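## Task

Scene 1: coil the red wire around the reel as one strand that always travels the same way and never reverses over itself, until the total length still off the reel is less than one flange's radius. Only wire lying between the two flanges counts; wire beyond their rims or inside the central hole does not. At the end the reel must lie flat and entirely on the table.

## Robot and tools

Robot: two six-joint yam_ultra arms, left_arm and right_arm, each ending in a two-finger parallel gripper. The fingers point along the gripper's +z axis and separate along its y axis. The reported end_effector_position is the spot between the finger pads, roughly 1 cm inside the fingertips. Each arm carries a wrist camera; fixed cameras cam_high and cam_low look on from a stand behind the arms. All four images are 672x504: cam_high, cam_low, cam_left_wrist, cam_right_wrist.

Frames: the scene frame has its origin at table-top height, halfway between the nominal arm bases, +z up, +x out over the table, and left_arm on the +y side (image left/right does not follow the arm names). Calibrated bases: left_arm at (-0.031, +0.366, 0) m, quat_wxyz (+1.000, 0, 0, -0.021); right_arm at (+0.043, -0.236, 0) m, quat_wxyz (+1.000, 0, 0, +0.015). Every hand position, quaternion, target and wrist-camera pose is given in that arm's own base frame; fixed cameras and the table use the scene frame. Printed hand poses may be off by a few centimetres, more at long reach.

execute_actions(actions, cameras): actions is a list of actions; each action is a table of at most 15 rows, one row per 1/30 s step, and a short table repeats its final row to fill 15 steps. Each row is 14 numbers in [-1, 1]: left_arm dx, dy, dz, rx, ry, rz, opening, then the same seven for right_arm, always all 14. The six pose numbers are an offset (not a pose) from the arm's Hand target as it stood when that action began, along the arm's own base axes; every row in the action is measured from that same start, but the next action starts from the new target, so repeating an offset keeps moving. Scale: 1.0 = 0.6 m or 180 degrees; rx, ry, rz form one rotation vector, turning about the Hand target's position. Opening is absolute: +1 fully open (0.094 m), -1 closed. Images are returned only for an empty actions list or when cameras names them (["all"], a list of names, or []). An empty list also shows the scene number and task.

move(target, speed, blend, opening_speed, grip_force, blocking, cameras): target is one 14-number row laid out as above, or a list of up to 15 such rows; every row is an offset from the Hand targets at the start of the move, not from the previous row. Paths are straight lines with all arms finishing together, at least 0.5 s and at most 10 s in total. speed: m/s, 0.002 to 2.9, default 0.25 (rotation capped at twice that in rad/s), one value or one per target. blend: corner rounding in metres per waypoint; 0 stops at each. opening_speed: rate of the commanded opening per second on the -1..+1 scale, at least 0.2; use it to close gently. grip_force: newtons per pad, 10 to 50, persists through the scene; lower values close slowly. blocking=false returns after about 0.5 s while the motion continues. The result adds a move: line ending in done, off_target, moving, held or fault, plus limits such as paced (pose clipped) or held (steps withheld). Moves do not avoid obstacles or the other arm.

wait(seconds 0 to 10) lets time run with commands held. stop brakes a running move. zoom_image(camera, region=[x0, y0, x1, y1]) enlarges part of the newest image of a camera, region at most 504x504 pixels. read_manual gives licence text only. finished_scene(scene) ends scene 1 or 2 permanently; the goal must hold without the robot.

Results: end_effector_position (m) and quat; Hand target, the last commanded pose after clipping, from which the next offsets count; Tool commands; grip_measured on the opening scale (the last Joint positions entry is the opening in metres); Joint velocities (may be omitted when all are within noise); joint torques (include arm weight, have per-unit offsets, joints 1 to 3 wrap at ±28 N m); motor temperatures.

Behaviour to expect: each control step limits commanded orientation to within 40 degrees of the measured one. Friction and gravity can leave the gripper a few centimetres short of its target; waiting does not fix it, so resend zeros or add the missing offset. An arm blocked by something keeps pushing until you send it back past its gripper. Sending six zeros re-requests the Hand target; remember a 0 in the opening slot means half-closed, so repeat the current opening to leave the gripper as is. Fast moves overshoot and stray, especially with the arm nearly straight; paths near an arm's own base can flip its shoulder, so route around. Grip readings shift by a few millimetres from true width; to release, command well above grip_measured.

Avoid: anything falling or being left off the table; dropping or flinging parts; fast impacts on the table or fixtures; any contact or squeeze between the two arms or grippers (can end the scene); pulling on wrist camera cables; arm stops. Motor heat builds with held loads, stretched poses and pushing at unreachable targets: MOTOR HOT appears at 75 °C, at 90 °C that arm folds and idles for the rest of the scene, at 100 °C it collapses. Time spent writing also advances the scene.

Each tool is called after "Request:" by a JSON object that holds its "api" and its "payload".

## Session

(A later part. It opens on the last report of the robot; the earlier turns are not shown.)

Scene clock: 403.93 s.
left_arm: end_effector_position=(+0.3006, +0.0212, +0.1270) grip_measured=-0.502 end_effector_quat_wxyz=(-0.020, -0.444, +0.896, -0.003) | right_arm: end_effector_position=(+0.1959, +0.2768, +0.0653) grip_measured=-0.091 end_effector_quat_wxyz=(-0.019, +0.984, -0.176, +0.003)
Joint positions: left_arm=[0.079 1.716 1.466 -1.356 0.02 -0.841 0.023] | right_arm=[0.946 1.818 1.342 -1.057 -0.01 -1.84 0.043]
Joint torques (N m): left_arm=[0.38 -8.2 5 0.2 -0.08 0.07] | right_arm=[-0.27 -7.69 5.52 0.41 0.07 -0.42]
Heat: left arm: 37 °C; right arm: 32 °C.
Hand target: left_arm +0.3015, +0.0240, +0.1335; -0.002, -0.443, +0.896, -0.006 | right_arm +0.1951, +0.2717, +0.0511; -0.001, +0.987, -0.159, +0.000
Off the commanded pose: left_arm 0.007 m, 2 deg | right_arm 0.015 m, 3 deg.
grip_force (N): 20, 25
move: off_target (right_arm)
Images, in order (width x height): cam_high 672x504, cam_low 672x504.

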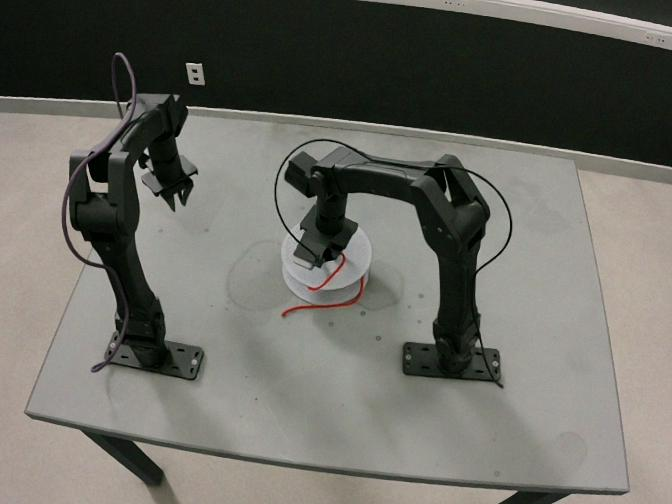

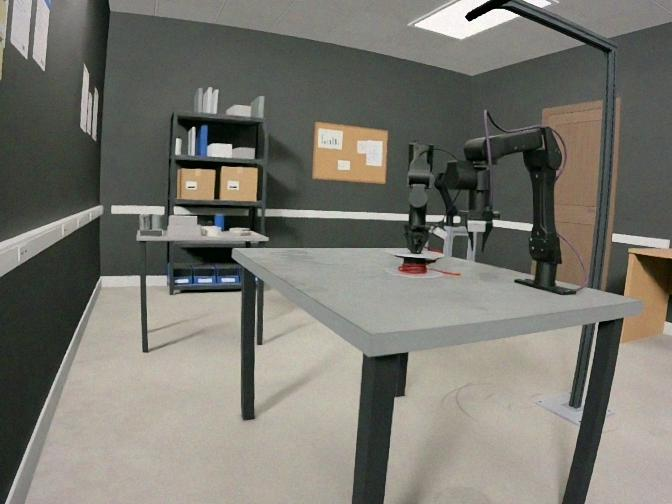

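Request:
{"api": "move", "payload": {"target": [[-0.1,-0.05,0.08,-0.0269,-0.3023,-0.6264,-0.2,0,0,0,0,0,0,-0.08],[-0.211,-0.307,0.0275,-0.0269,-0.3023,-0.6264,-0.2,0,0,0,0,0,0,-0.08]], "speed": 0.3, "cameras": ["cam_high","cam_left_wrist"]}}

Scene clock: 416.10 s.
left_arm: end_effector_position=(+0.1747, -0.1576, +0.1476) grip_measured=-0.202 end_effector_quat_wxyz=(+0.315, +0.514, +0.772, -0.202) | right_arm: end_effector_position=(+0.1959, +0.2768, +0.0653) grip_measured=-0.091 end_effector_quat_wxyz=(-0.019, +0.984, -0.176, +0.003)
Joint positions: left_arm=[-0.341 0.83 0.68 -0.838 0.53 0.671 0.038] | right_arm=[0.946 1.818 1.342 -1.057 -0.01 -1.84 0.043]
Joint torques (N m): left_arm=[-0.64 -1.07 5.96 1.27 0.32 -0.07] | right_arm=[-0.27 -7.64 5.48 0.42 0.07 -0.42]
Heat: left arm: 36 °C; right arm: 33 °C.
Hand target: left_arm +0.1749, -0.1602, +0.1499; +0.325, +0.515, +0.767, -0.203 | right_arm +0.1951, +0.2717, +0.0511; -0.001, +0.987, -0.159, +0.000
Off the commanded pose: left_arm 0.004 m, 1 deg | right_arm 0.015 m, 3 deg.
grip_force (N): 20, 25
move: off_target (right_arm)
Images, in order (width x height): cam_high 672x504, cam_left_wrist 672x504.

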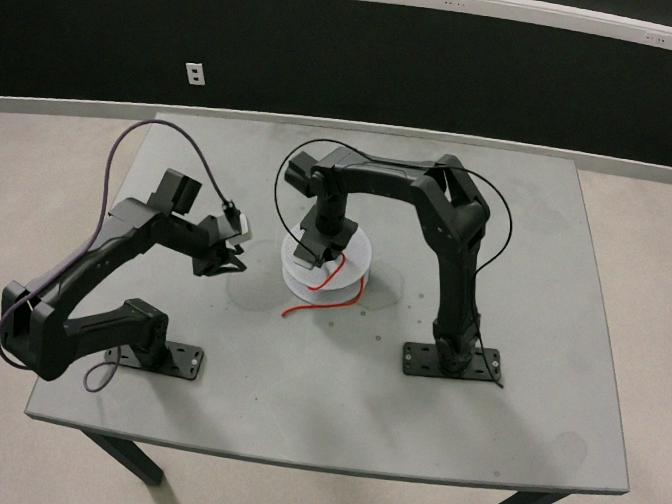

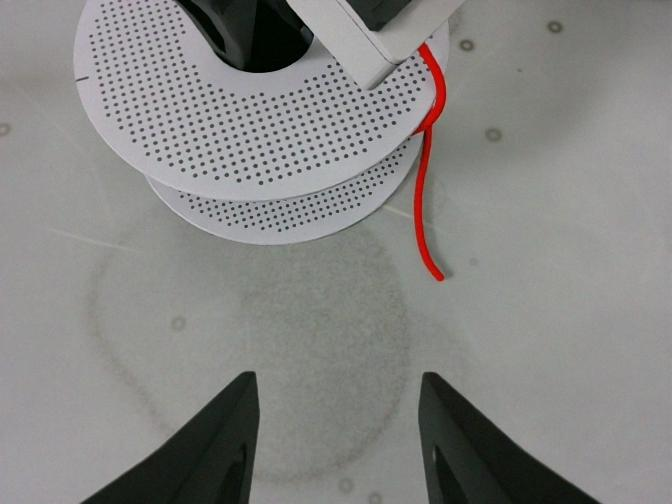

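Request:
{"api": "move", "payload": {"target": [[-0.035,-0.158,-0.12,0,0,0.083,-0.2,0,0,0,0,0,0,-0.08],[-0.035,-0.158,-0.18,0,0,0.083,-0.2,0,0,0,0,0,0,-0.08]], "speed": 0.12, "blend": [0.02,0], "cameras": ["cam_high","cam_left_wrist"]}}

Scene clock: 420.67 s.
left_arm: end_effector_position=(+0.1530, -0.2524, +0.0404) grip_measured=-0.202 end_effector_quat_wxyz=(+0.340, +0.415, +0.829, -0.156) | right_arm: end_effector_position=(+0.1959, +0.2768, +0.0653) grip_measured=-0.091 end_effector_quat_wxyz=(-0.019, +0.984, -0.176, +0.003)
Joint positions: left_arm=[-1.127 1.153 0.332 0.004 -0.16 -0.134 0.038] | right_arm=[0.946 1.818 1.342 -1.057 -0.01 -1.84 0.043]
Joint torques (N m): left_arm=[-0.62 -1.52 5.59 1.62 -0.19 -0.07] | right_arm=[-0.32 -7.65 5.56 0.43 0.04 -0.41]
Heat: left arm: 36 °C; right arm: 33 °C.
Hand target: left_arm +0.1540, -0.2550, +0.0419; +0.348, +0.412, +0.827, -0.159 | right_arm +0.1951, +0.2717, +0.0511; -0.001, +0.987, -0.159, +0.000
Off the commanded pose: left_arm 0.003 m, 1 deg | right_arm 0.015 m, 3 deg.
grip_force (N): 20, 25
move: off_target (right_arm); blend cut to 0.018 m at target 1
Images, in order (width x height): cam_high 672x504, cam_left_wrist 672x504.

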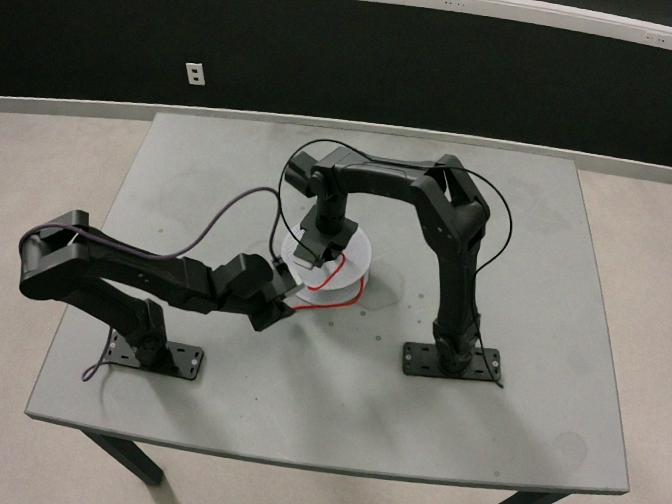

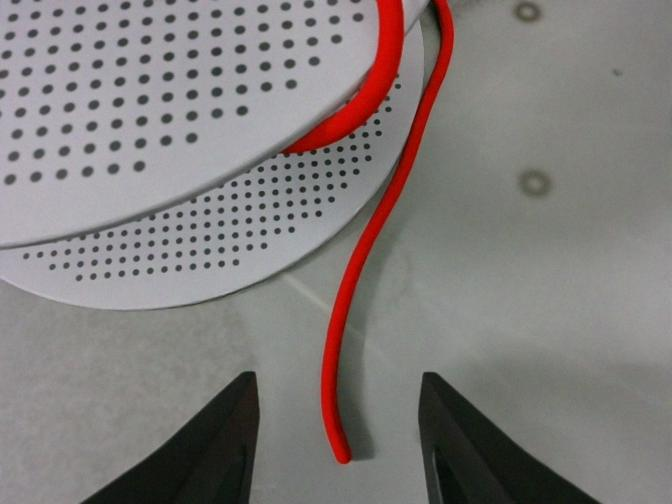

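Request:
{"api": "move", "payload": {"target": [[0,0,-0.043,0,0,0,-0.2,0,0,0,0,0,0,-0.08],[0,0,-0.043,0,0,0,-0.96,0,0,0,0,0,0,-0.08]], "speed": 0.08, "opening_speed": 0.5, "cameras": ["cam_left_wrist"]}}

Scene clock: 427.20 s.
left_arm: end_effector_position=(+0.1545, -0.2551, +0.0172) grip_measured=-0.940 end_effector_quat_wxyz=(+0.345, +0.413, +0.828, -0.160) | right_arm: end_effector_position=(+0.1959, +0.2768, +0.0653) grip_measured=-0.091 end_effector_quat_wxyz=(-0.019, +0.984, -0.176, +0.003)
Joint positions: left_arm=[-1.127 1.275 0.268 0.202 -0.161 -0.136 0.003] | right_arm=[0.946 1.818 1.342 -1.057 -0.01 -1.84 0.043]
Joint torques (N m): left_arm=[-0.64 -1.87 4.63 1.54 -0.2 -0.05] | right_arm=[-0.23 -7.66 5.5 0.42 0.07 -0.42]
Heat: left arm: 35 °C; right arm: 33 °C.
Hand target: left_arm +0.1540, -0.2550, +0.0161; +0.348, +0.411, +0.827, -0.159 | right_arm +0.1951, +0.2717, +0.0511; -0.001, +0.987, -0.159, +0.000
Off the commanded pose: left_arm 0.001 m, 0 deg | right_arm 0.015 m, 3 deg.
grip_force (N): 20, 25
move: off_target (right_arm)
Images, in order (width x height): cam_left_wrist 672x504.

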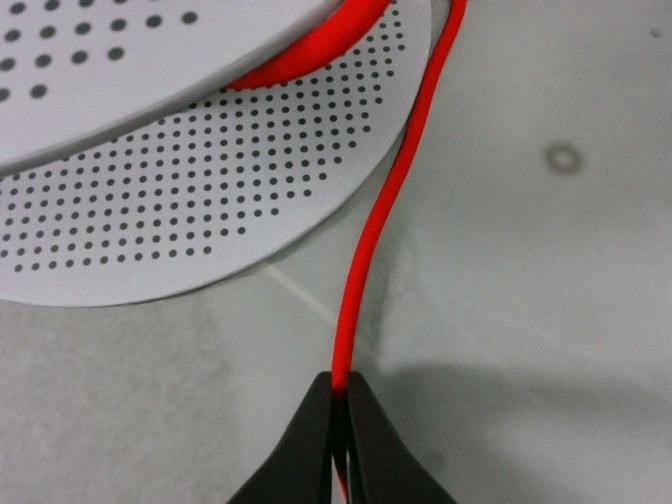

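Request:
{"api": "move", "payload": {"target": [[0.03,0.06,0.025,0,0,0,-0.96,0,0,0,0,0,0,-0.08],[0.085,0.12,0.025,0,0,0,-0.96,0,0,0,0,0,0,-0.08]], "speed": 0.08, "blend": [0.02,0], "cameras": ["cam_left_wrist","cam_high","cam_low"]}}

Request:
{"api": "zoom_image", "payload": {"camera": "cam_high", "region": [200, 190, 390, 320]}}

Request:
{"api": "zoom_image", "payload": {"camera": "cam_low", "region": [370, 230, 460, 300]}}

Scene clock: 431.47 s.
left_arm: end_effector_position=(+0.2038, -0.1827, +0.0293) grip_measured=-0.944 end_effector_quat_wxyz=(+0.347, +0.410, +0.829, -0.157) | right_arm: end_effector_position=(+0.1959, +0.2768, +0.0653) grip_measured=-0.091 end_effector_quat_wxyz=(-0.019, +0.984, -0.176, +0.003)
Joint positions: left_arm=[-0.607 1.066 0.231 0.026 0.195 0.233 0.003] | right_arm=[0.946 1.818 1.342 -1.057 -0.01 -1.84 0.043]
Joint torques (N m): left_arm=[0.66 -1.24 6.43 1.31 0.22 0.14] | right_arm=[-0.25 -7.69 5.52 0.41 0.07 -0.43]
Heat: left arm: 35 °C; right arm: 33 °C.
Hand target: left_arm +0.2050, -0.1831, +0.0312; +0.348, +0.412, +0.827, -0.159 | right_arm +0.1951, +0.2717, +0.0511; -0.001, +0.987, -0.159, +0.000
Off the commanded pose: left_arm 0.002 m, 0 deg | right_arm 0.015 m, 3 deg.
grip_force (N): 20, 25
move: off_target (right_arm)
Images, in order (width x height): cam_high 672x504, cam_low 672x504, cam_left_wrist 672x504.

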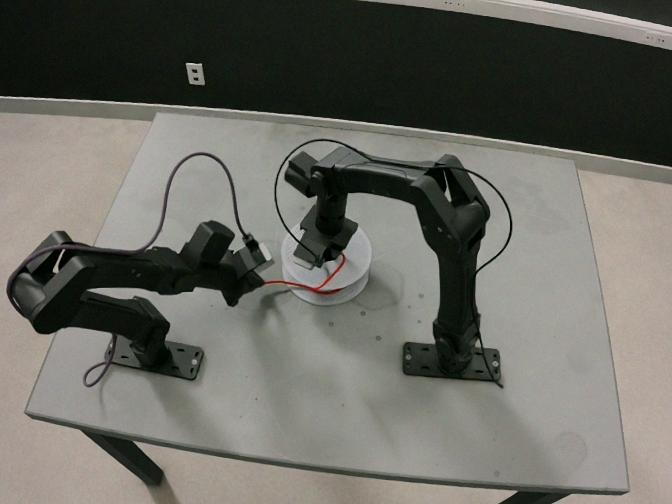

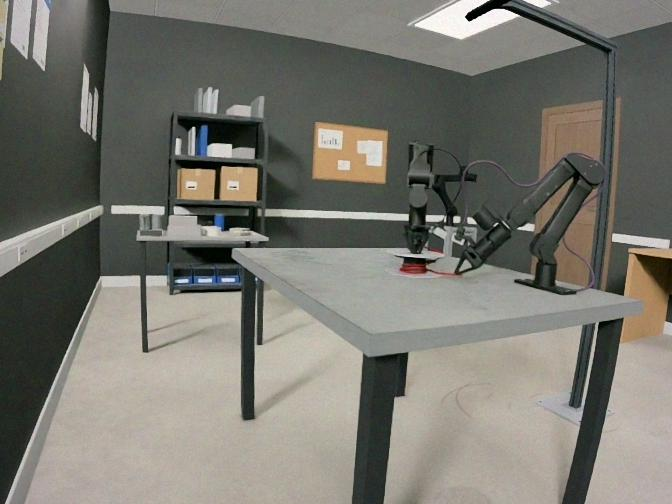

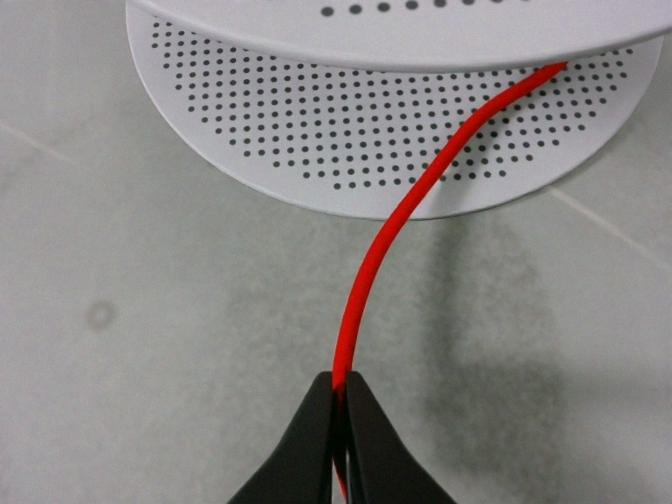

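Scaled by 2.653 from the camera's 672x504 image, which has a finer 960x720 frame.

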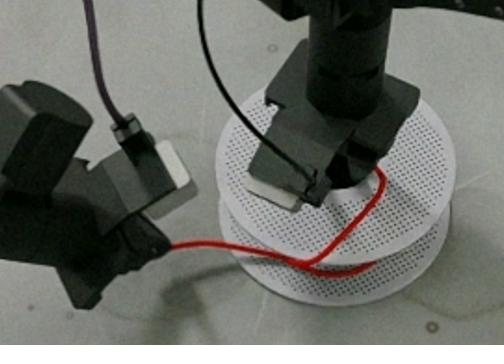

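Scaled by 5.600 from the camera's 672x504 image, which has a finer 960x720 frame.

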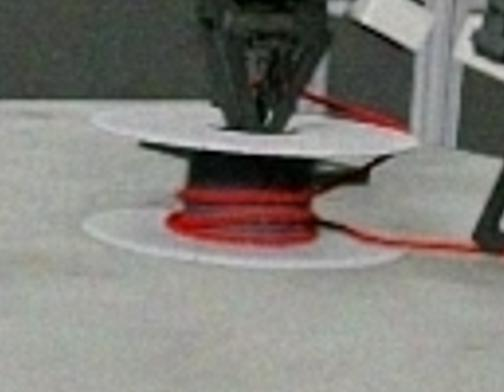

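Request:
{"api": "move", "payload": {"target": [[0.06,0.01,-0.005,0,0,-0.08,-0.96,0,0,0,0,0,0,-0.08]], "speed": 0.06, "grip_force": [12,25], "cameras": ["cam_left_wrist","cam_high"]}}

Request:
{"api": "zoom_image", "payload": {"camera": "cam_high", "region": [200, 190, 390, 320]}}

Scene clock: 435.50 s.
left_arm: end_effector_position=(+0.2346, -0.1741, +0.0210) grip_measured=-0.944 end_effector_quat_wxyz=(+0.317, +0.509, +0.775, -0.197) | right_arm: end_effector_position=(+0.1959, +0.2768, +0.0653) grip_measured=-0.091 end_effector_quat_wxyz=(-0.019, +0.984, -0.176, +0.003)
Joint positions: left_arm=[-0.327 1.358 0.394 -0.022 0.527 0.674 0.003] | right_arm=[0.946 1.818 1.342 -1.057 -0.01 -1.84 0.043]
Joint torques (N m): left_arm=[0.66 -2.36 7.77 1.01 0.49 0.09] | right_arm=[-0.23 -7.64 5.6 0.41 0.06 -0.44]
Heat: left arm: 34 °C; right arm: 33 °C.
Hand target: left_arm +0.2409, -0.1771, +0.0281; +0.326, +0.512, +0.769, -0.202 | right_arm +0.1951, +0.2717, +0.0511; -0.001, +0.987, -0.159, +0.000
Off the commanded pose: left_arm 0.010 m, 1 deg | right_arm 0.015 m, 3 deg.
grip_force (N): 12, 25
move: off_target (right_arm)
Images, in order (width x height): cam_high 672x504, cam_left_wrist 672x504.

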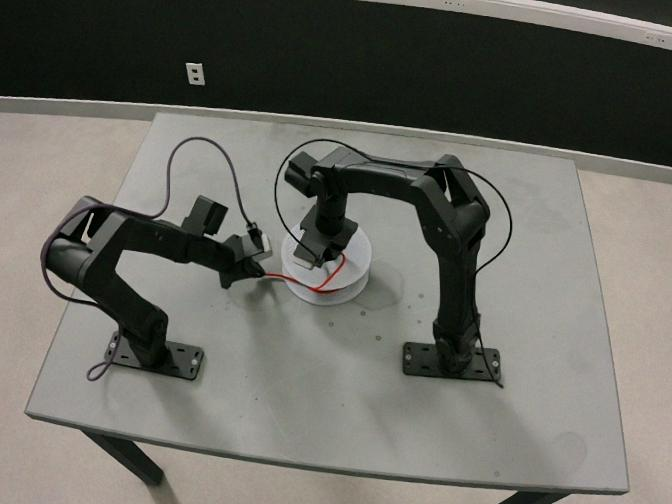

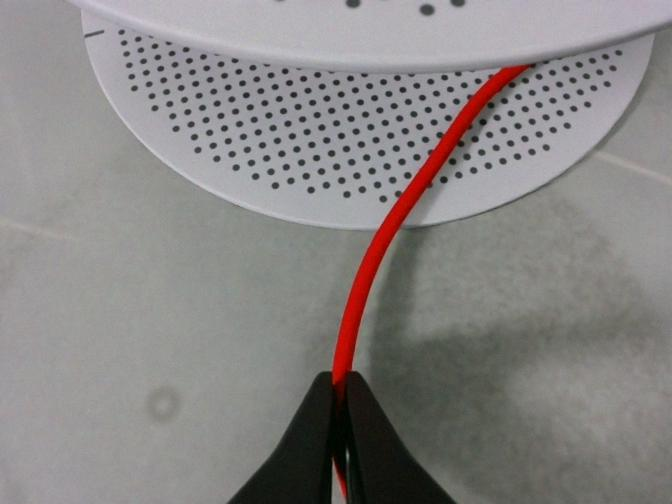

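Scaled by 2.653 from the camera's 672x504 image, which has a finer 960x720 frame.

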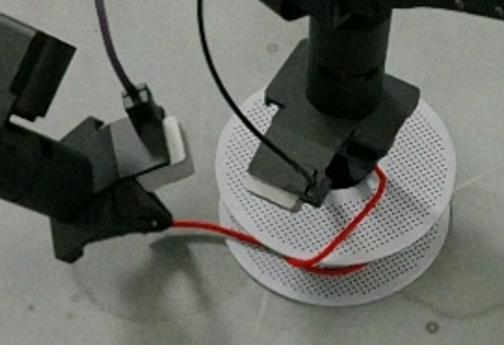

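Request:
{"api": "move", "payload": {"target": [0,0,0,0,0,0,-0.96,0.0,0.005,0.01,0,0,0,-1], "speed": 0.05, "opening_speed": 0.4}}

Request:
{"api": "move", "payload": {"target": [[0,0,0,0,0,0,-0.96,0,0,0.095,0,0,0,-1],[0,0,0,0,0,0,-0.96,0.0,0,0.1,0,0,-0.6,-1],[0,0,0,0,0,0,-0.96,0.0,0,0.105,0,0,-1.19,-1]], "speed": [0.08,0.35,0.35], "cameras": ["all"]}}

Scene clock: 445.27 s.
left_arm: end_effector_position=(+0.2345, -0.1741, +0.0210) grip_measured=-0.944 end_effector_quat_wxyz=(+0.317, +0.510, +0.775, -0.197) | right_arm: end_effector_position=(+0.1963, +0.2766, +0.0614) grip_measured=-0.971 end_effector_quat_wxyz=(-0.014, +0.986, -0.165, +0.003)
Joint positions: left_arm=[-0.326 1.358 0.394 -0.022 0.527 0.675 0.003] | right_arm=[0.946 1.83 1.342 -1.054 -0.008 -1.863 0.001]
Joint torques (N m): left_arm=[0.68 -2.36 7.79 1 0.47 0.09] | right_arm=[0.31 -8.43 7.9 0.13 0.04 -0.11]
Heat: left arm: 34 °C; right arm: 33 °C.
Hand target: left_arm +0.2410, -0.1770, +0.0282; +0.326, +0.512, +0.769, -0.202 | right_arm +0.1951, +0.2747, +0.0571; -0.001, +0.987, -0.159, +0.000
Off the commanded pose: left_arm 0.010 m, 1 deg | right_arm 0.005 m, 2 deg.
grip_force (N): 12, 25
move: done

every number of target 3 of 3 must lie in its column's range; nothing of the call was run

Request:
{"api": "move", "payload": {"target": [[0,0,0,0,0,0,-0.96,0,0,0.095,0,0,0,-1],[0,0,0,0,0,0,-0.96,0.0,0,0.1,0,0,-0.6,-1],[0,0,0,0,0,0,-0.96,0.0,0,0.105,0,0,0.81,-1]], "speed": [0.08,0.35,0.35], "cameras": ["all"]}}

Scene clock: 454.13 s.
left_arm: end_effector_position=(+0.2345, -0.1741, +0.0210) grip_measured=-0.944 end_effector_quat_wxyz=(+0.317, +0.510, +0.775, -0.197) | right_arm: end_effector_position=(+0.1948, +0.2743, +0.1109) grip_measured=-0.971 end_effector_quat_wxyz=(-0.005, +0.440, +0.898, -0.005)
Joint positions: left_arm=[-0.326 1.358 0.394 -0.022 0.527 0.675 0.003] | right_arm=[0.946 1.83 1.541 -1.294 -0.007 1.857 0.001]
Joint torques (N m): left_arm=[0.66 -2.37 7.77 1 0.47 0.09] | right_arm=[0.34 -11.06 9.33 -0.03 0.05 0.11]
Motor temperatures (°C): left_arm=[28 33 32 27 23 24 24] | right_arm=[23 34 28 29 22 24 24]
Heat: left arm: 33 °C; right arm: 34 °C.
Hand target: left_arm +0.2410, -0.1770, +0.0282; +0.326, +0.512, +0.769, -0.202 | right_arm +0.1952, +0.2748, +0.1202; +0.000, +0.443, +0.897, +0.000
Off the commanded pose: left_arm 0.010 m, 1 deg | right_arm 0.009 m, 1 deg.
grip_force (N): 12, 25
move: done

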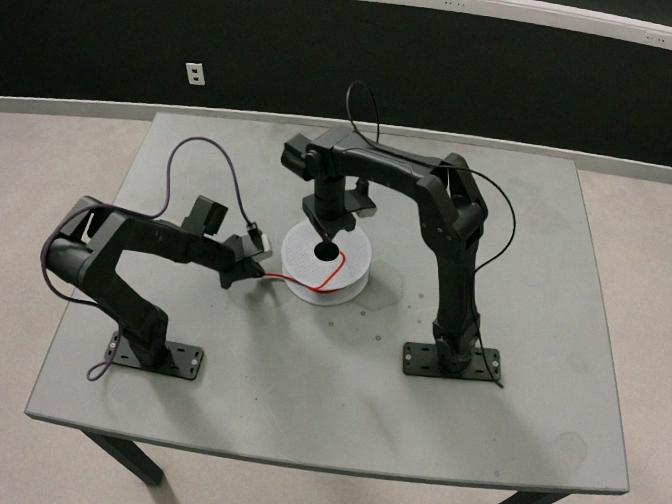

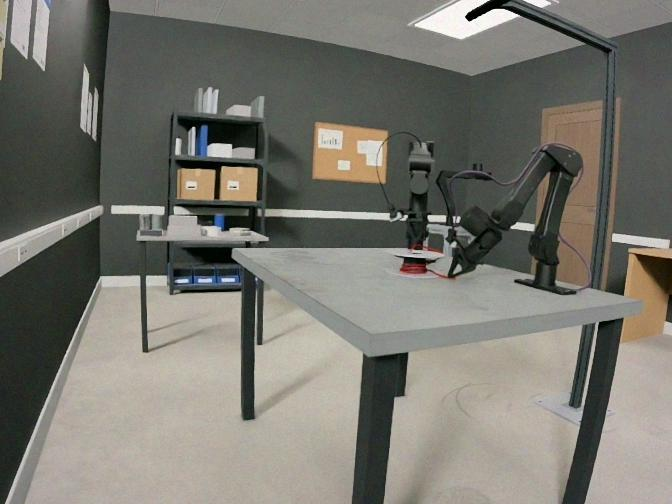

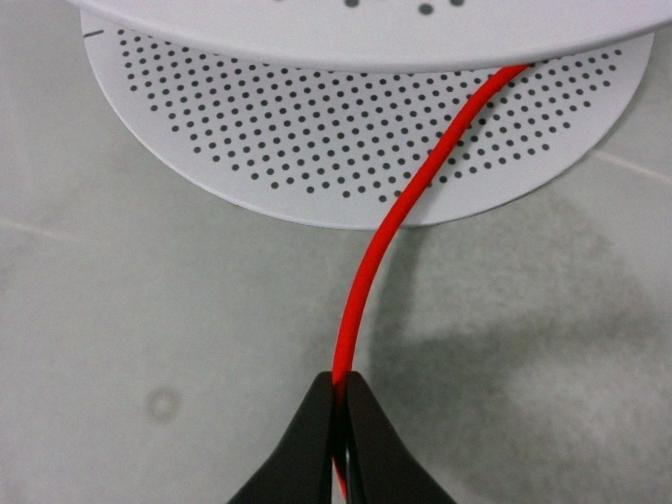

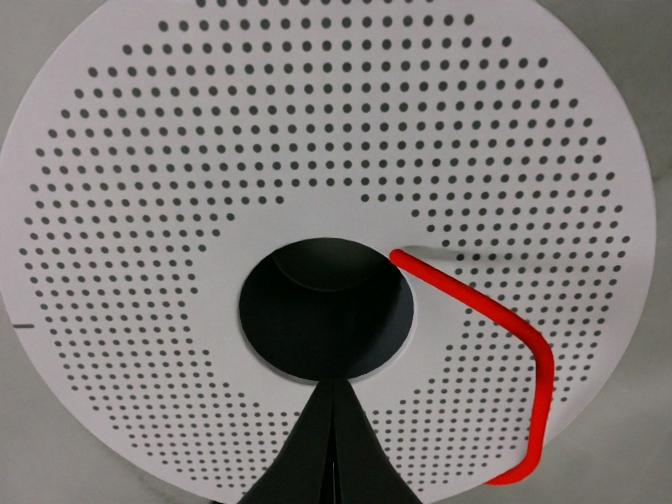

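Request:
{"api": "move", "payload": {"target": [[0,0,0,0,0,0,-0.96,0.0025,0.0015,-0.06,0,0,0,-1],[0,0,0,0,0,0,-0.96,0.0025,0.0015,-0.115,0,0,0,-1],[0,0,0,0,0,0,-0.96,0.0025,0.0015,-0.115,0,0,0,-0.08]], "speed": 0.08, "opening_speed": 0.4, "cameras": ["cam_right_wrist"]}}

Request:
{"api": "move", "payload": {"target": [-0.0,-0.02,-0.01,0,0,0,-0.95,0,0,0,0,0,0.25,-0.08], "speed": 0.12, "cameras": ["cam_left_wrist","cam_high"]}}

Request:
{"api": "zoom_image", "payload": {"camera": "cam_high", "region": [200, 190, 390, 320]}}

Scene clock: 460.63 s.
left_arm: end_effector_position=(+0.2345, -0.1741, +0.0210) grip_measured=-0.944 end_effector_quat_wxyz=(+0.317, +0.510, +0.775, -0.197) | right_arm: end_effector_position=(+0.1976, +0.2781, +0.0632) grip_measured=-0.104 end_effector_quat_wxyz=(-0.001, +0.442, +0.897, +0.014)
Joint positions: left_arm=[-0.326 1.358 0.394 -0.022 0.527 0.675 0.003] | right_arm=[0.946 1.837 1.358 -1.064 -0.007 1.863 0.042]
Joint torques (N m): left_arm=[0.68 -2.36 7.76 1 0.47 0.09] | right_arm=[0.13 -7.97 6.01 0.4 0.06 0.02]
Heat: left arm: 33 °C; right arm: 33 °C.
Hand target: left_arm +0.2410, -0.1770, +0.0282; +0.326, +0.512, +0.769, -0.202 | right_arm +0.1967, +0.2757, +0.0512; +0.000, +0.443, +0.897, +0.000
Off the commanded pose: left_arm 0.010 m, 1 deg | right_arm 0.012 m, 2 deg.
grip_force (N): 12, 25
move: off_target (right_arm)
Images, in order (width x height): cam_right_wrist 672x504.

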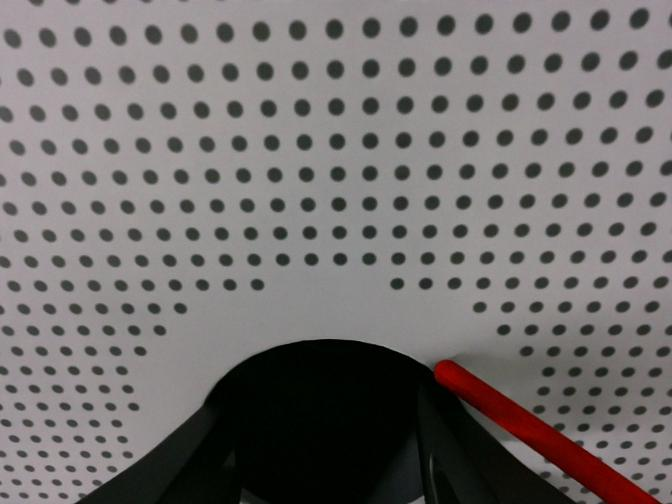

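Scene clock: 464.57 s.
left_arm: end_effector_position=(+0.2336, -0.1827, +0.0167) grip_measured=-0.944 end_effector_quat_wxyz=(+0.313, +0.509, +0.776, -0.202) | right_arm: end_effector_position=(+0.1980, +0.2788, +0.0639) grip_measured=-0.100 end_effector_quat_wxyz=(+0.005, +0.084, +0.996, +0.015)
Joint positions: left_arm=[-0.364 1.391 0.394 0.02 0.514 0.637 0.003] | right_arm=[0.946 1.837 1.36 -1.064 -0.007 1.114 0.042]
Joint torques (N m): left_arm=[-0.91 -2.11 6.94 1.33 0.26 -0.05] | right_arm=[0.09 -8.01 5.76 0.4 0.06 -0.37]
Heat: left arm: 33 °C; right arm: 33 °C.
Hand target: left_arm +0.2410, -0.1890, +0.0221; +0.326, +0.512, +0.769, -0.202 | right_arm +0.1967, +0.2757, +0.0512; +0.000, +0.066, +0.998, +0.000
Off the commanded pose: left_arm 0.011 m, 2 deg | right_arm 0.013 m, 3 deg.
grip_force (N): 12, 25
move: off_target (left_arm, right_arm)
Images, in order (width x height): cam_high 672x504, cam_left_wrist 672x504.

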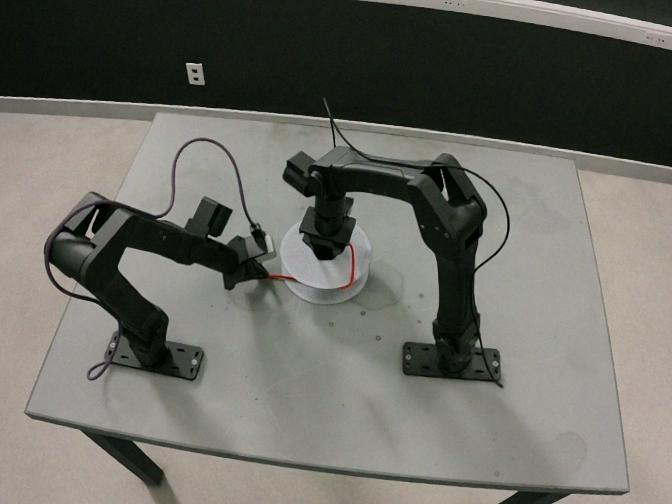

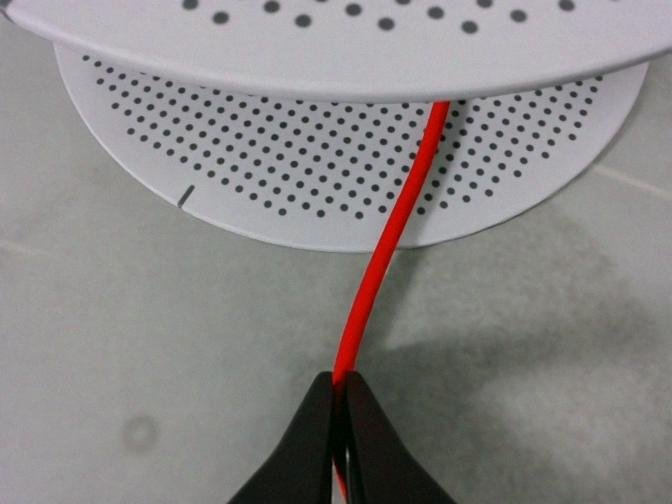

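Scaled by 2.653 from the camera's 672x504 image, which has a finer 960x720 frame.

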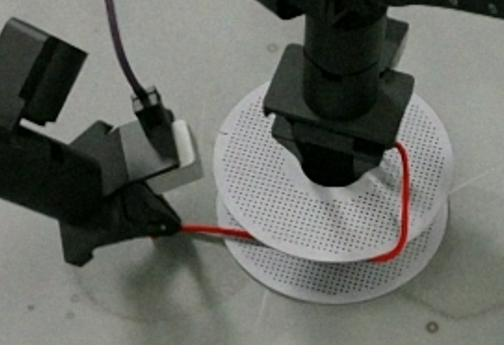

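Request:
{"api": "move", "payload": {"target": [-0.005,-0.035,-0.0,0,0,0,-0.95,0,0,0,0,0,0.2,-0.08], "speed": 0.12}}

Request:
{"api": "move", "payload": {"target": [-0.005,-0.025,-0.0,0,0,0,-0.95,0,0,0,0,0,0.2,-0.08], "speed": 0.12, "cameras": ["cam_left_wrist","cam_high"]}}

Request:
{"api": "zoom_image", "payload": {"camera": "cam_high", "region": [200, 190, 390, 320]}}

Scene clock: 469.43 s.
left_arm: end_effector_position=(+0.2312, -0.2047, +0.0170) grip_measured=-0.944 end_effector_quat_wxyz=(+0.317, +0.512, +0.773, -0.203) | right_arm: end_effector_position=(+0.1993, +0.2806, +0.0646) grip_measured=-0.095 end_effector_quat_wxyz=(+0.012, -0.223, +0.975, +0.016)
Joint positions: left_arm=[-0.467 1.417 0.399 0.091 0.458 0.548 0.003] | right_arm=[0.946 1.836 1.362 -1.057 -0.007 0.496 0.043]
Joint torques (N m): left_arm=[-0.64 -2.45 7.21 1.27 0.17 -0.08] | right_arm=[0.12 -7.99 5.7 0.34 0.04 -0.5]
Heat: left arm: 33 °C; right arm: 33 °C.
Hand target: left_arm +0.2379, -0.2100, +0.0221; +0.326, +0.512, +0.769, -0.202 | right_arm +0.1966, +0.2756, +0.0511; +0.000, -0.246, +0.969, +0.000
Off the commanded pose: left_arm 0.010 m, 1 deg | right_arm 0.015 m, 4 deg.
grip_force (N): 12, 25
move: off_target (right_arm)

Scene clock: 472.70 s.
left_arm: end_effector_position=(+0.2222, -0.2202, +0.0168) grip_measured=-0.944 end_effector_quat_wxyz=(+0.309, +0.513, +0.771, -0.214) | right_arm: end_effector_position=(+0.2024, +0.2849, +0.0660) grip_measured=-0.088 end_effector_quat_wxyz=(+0.027, -0.516, +0.856, +0.016)
Joint positions: left_arm=[-0.536 1.429 0.404 0.111 0.44 0.487 0.003] | right_arm=[0.946 1.833 1.363 -1.038 -0.007 -0.138 0.043]
Joint torques (N m): left_arm=[-0.65 -2.26 7.62 1.42 -0.13 -0.04] | right_arm=[0.08 -7.88 5.59 0.2 0.05 -0.46]
Heat: left arm: 33 °C; right arm: 33 °C.
Hand target: left_arm +0.2349, -0.2251, +0.0222; +0.326, +0.512, +0.769, -0.202 | right_arm +0.1966, +0.2757, +0.0511; +0.000, -0.533, +0.846, +0.000
Off the commanded pose: left_arm 0.015 m, 2 deg | right_arm 0.019 m, 4 deg.
grip_force (N): 12, 25
move: off_target (left_arm, right_arm)
Images, in order (width x height): cam_high 672x504, cam_left_wrist 672x504.

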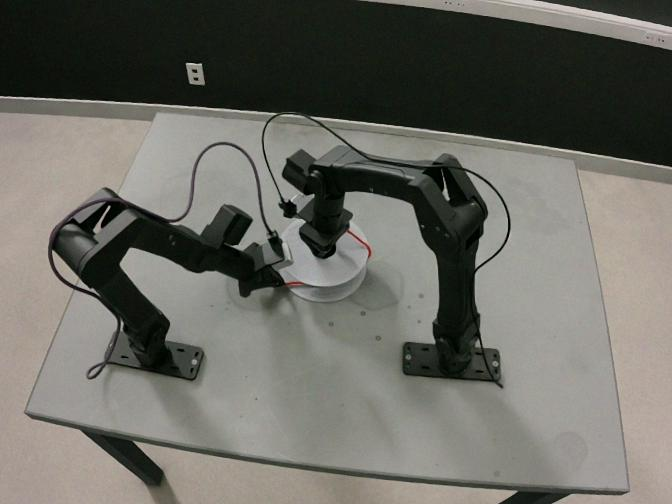

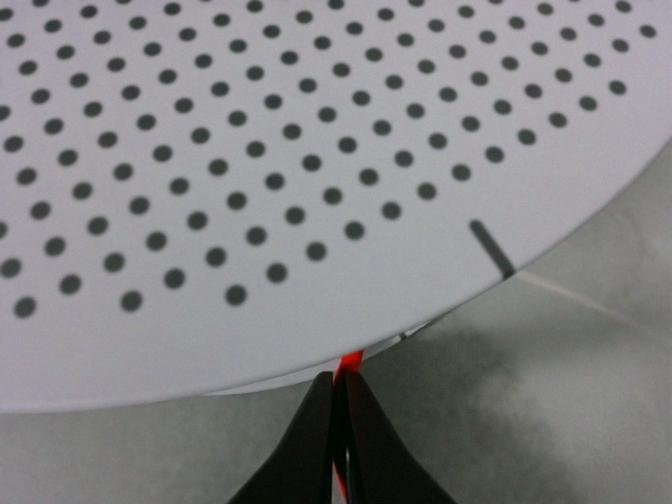

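Scaled by 2.653 from the camera's 672x504 image, which has a finer 960x720 frame.

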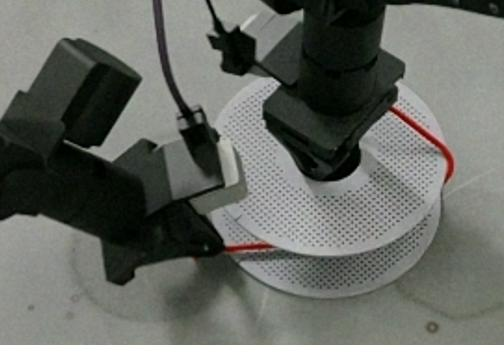

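Request:
{"api": "move", "payload": {"target": [[0,0.01,0,0,0,0,-0.5,0,0,0,0,0,0,-0.08],[-0.06,0.12,0.06,0,0,0,-0.5,0,0,0,0,0,0,-0.08],[-0.1,0.2,0.25,0,0,0,-0.5,0,0,0,0,0,0,-0.08]], "speed": 0.1, "opening_speed": 0.4, "cameras": ["cam_left_wrist","cam_high","cam_low"]}}

Request:
{"api": "zoom_image", "payload": {"camera": "cam_high", "region": [200, 190, 390, 320]}}

Request:
{"api": "zoom_image", "payload": {"camera": "cam_low", "region": [370, 230, 460, 300]}}

Scene clock: 483.00 s.
left_arm: end_effector_position=(+0.1731, -0.1033, +0.1617) grip_measured=-0.502 end_effector_quat_wxyz=(+0.314, +0.510, +0.776, -0.199) | right_arm: end_effector_position=(+0.2024, +0.2849, +0.0660) grip_measured=-0.088 end_effector_quat_wxyz=(+0.027, -0.517, +0.855, +0.016)
Joint positions: left_arm=[0.074 0.876 0.786 -1.164 0.704 1.119 0.023] | right_arm=[0.946 1.833 1.363 -1.038 -0.007 -0.14 0.043]
Joint torques (N m): left_arm=[0.68 0.05 8.87 0.51 0.64 0.07] | right_arm=[0.13 -7.82 5.53 0.21 0.07 -0.4]
Heat: left arm: 32 °C; right arm: 33 °C.
Hand target: left_arm +0.1749, -0.1050, +0.1721; +0.326, +0.512, +0.769, -0.202 | right_arm +0.1966, +0.2757, +0.0511; +0.000, -0.533, +0.846, +0.000
Off the commanded pose: left_arm 0.011 m, 2 deg | right_arm 0.018 m, 4 deg.
grip_force (N): 12, 25
move: off_target (left_arm, right_arm)
Images, in order (width x height): cam_high 672x504, cam_low 672x504, cam_left_wrist 672x504.

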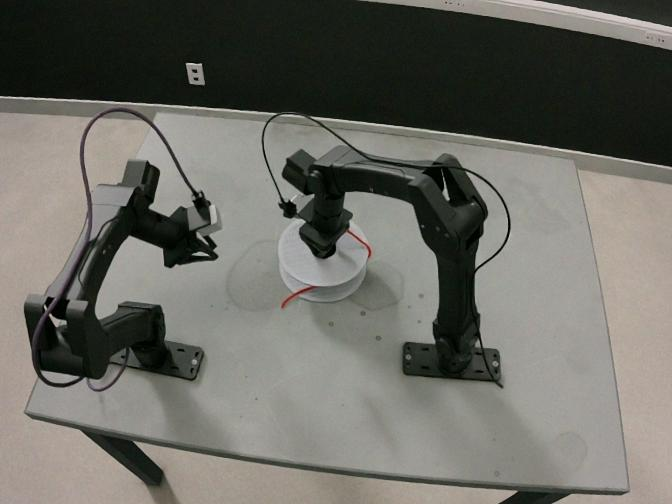

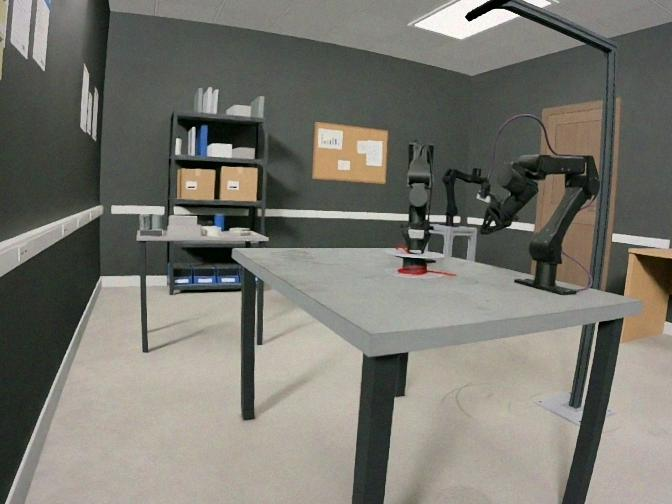

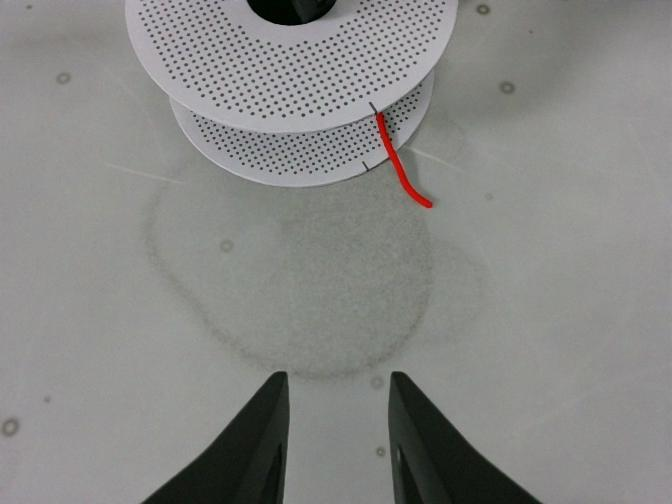

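Scaled by 2.653 from the camera's 672x504 image, which has a finer 960x720 frame.

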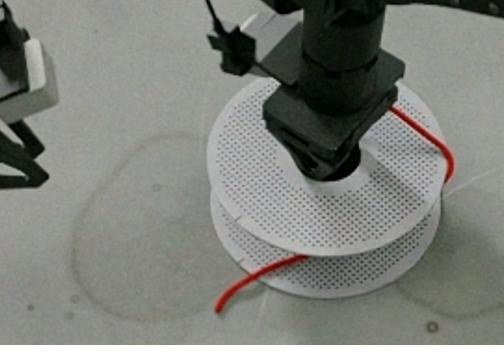

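Scaled by 5.600 from the camera's 672x504 image, which has a finer 960x720 frame.

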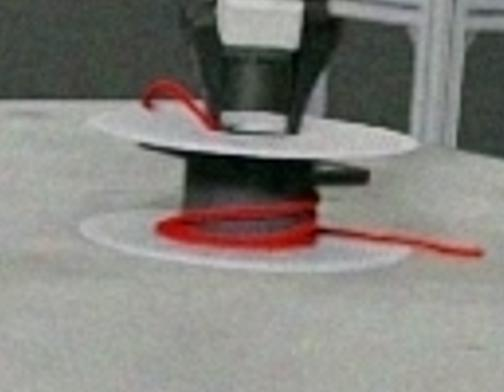

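Request:
{"api": "move", "payload": {"target": [0,0,0,0,0,0,-0.5,0,0,0,0,0,0.54,-0.08], "speed": 0.18, "cameras": ["cam_left_wrist","cam_high","cam_low"]}}

Request:
{"api": "zoom_image", "payload": {"camera": "cam_high", "region": [200, 190, 390, 320]}}

Request:
{"api": "zoom_image", "payload": {"camera": "cam_low", "region": [370, 230, 460, 300]}}

Scene clock: 490.63 s.
left_arm: end_effector_position=(+0.1729, -0.1033, +0.1617) grip_measured=-0.502 end_effector_quat_wxyz=(+0.314, +0.510, +0.776, -0.199) | right_arm: end_effector_position=(+0.2019, +0.2849, +0.0661) grip_measured=-0.088 end_effector_quat_wxyz=(-0.030, +0.984, -0.176, +0.009)
Joint positions: left_arm=[0.074 0.876 0.786 -1.165 0.704 1.12 0.023] | right_arm=[0.946 1.833 1.363 -1.04 -0.01 -1.841 0.043]
Joint torques (N m): left_arm=[0.66 0.05 8.9 0.52 0.66 0.1] | right_arm=[0.02 -7.9 5.52 0.23 0.07 -0.39]
Heat: left arm: 32 °C; right arm: 32 °C.
Hand target: left_arm +0.1749, -0.1051, +0.1721; +0.326, +0.512, +0.769, -0.202 | right_arm +0.1966, +0.2756, +0.0512; +0.000, +0.987, -0.159, +0.000
Off the commanded pose: left_arm 0.011 m, 2 deg | right_arm 0.018 m, 4 deg.
grip_force (N): 12, 25
move: off_target (left_arm, right_arm)
Images, in order (width x height): cam_high 672x504, cam_low 672x504, cam_left_wrist 672x504.

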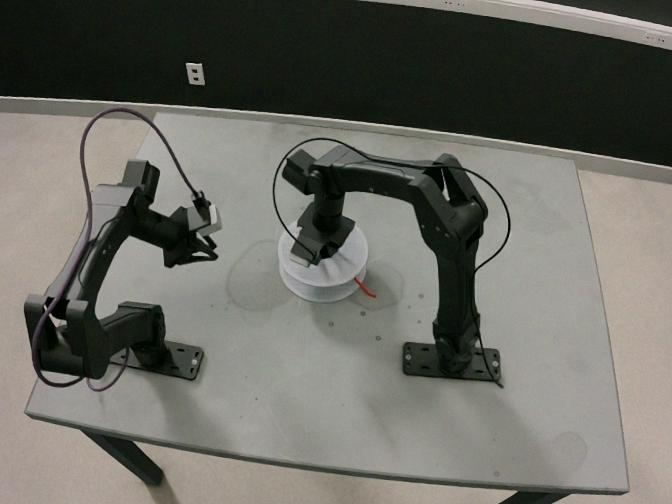

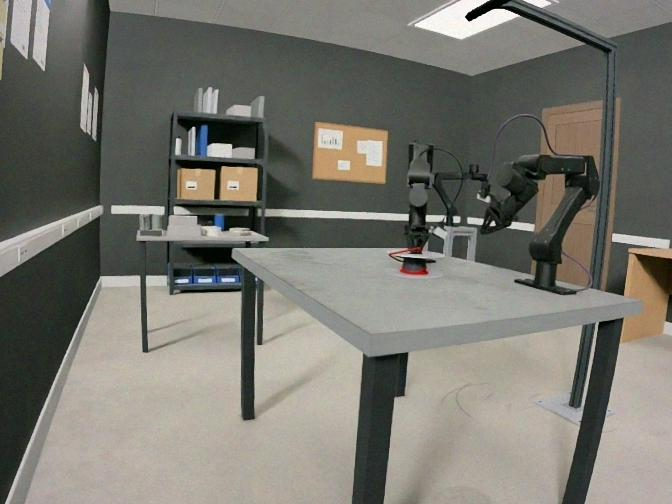

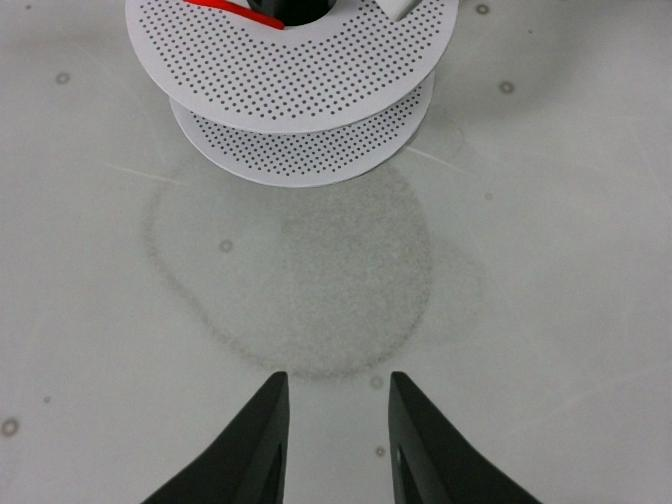

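Scaled by 2.653 from the camera's 672x504 image, which has a finer 960x720 frame.

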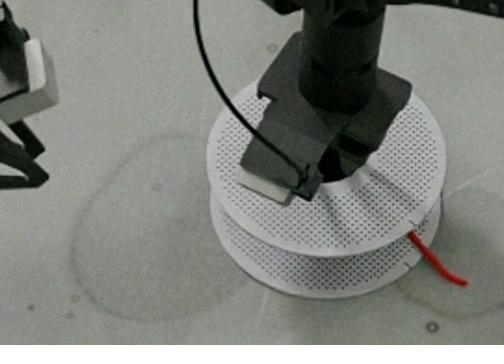

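Scaled by 5.600 from the camera's 672x504 image, which has a finer 960x720 frame.

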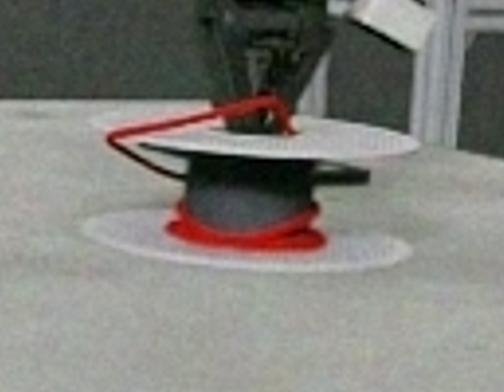

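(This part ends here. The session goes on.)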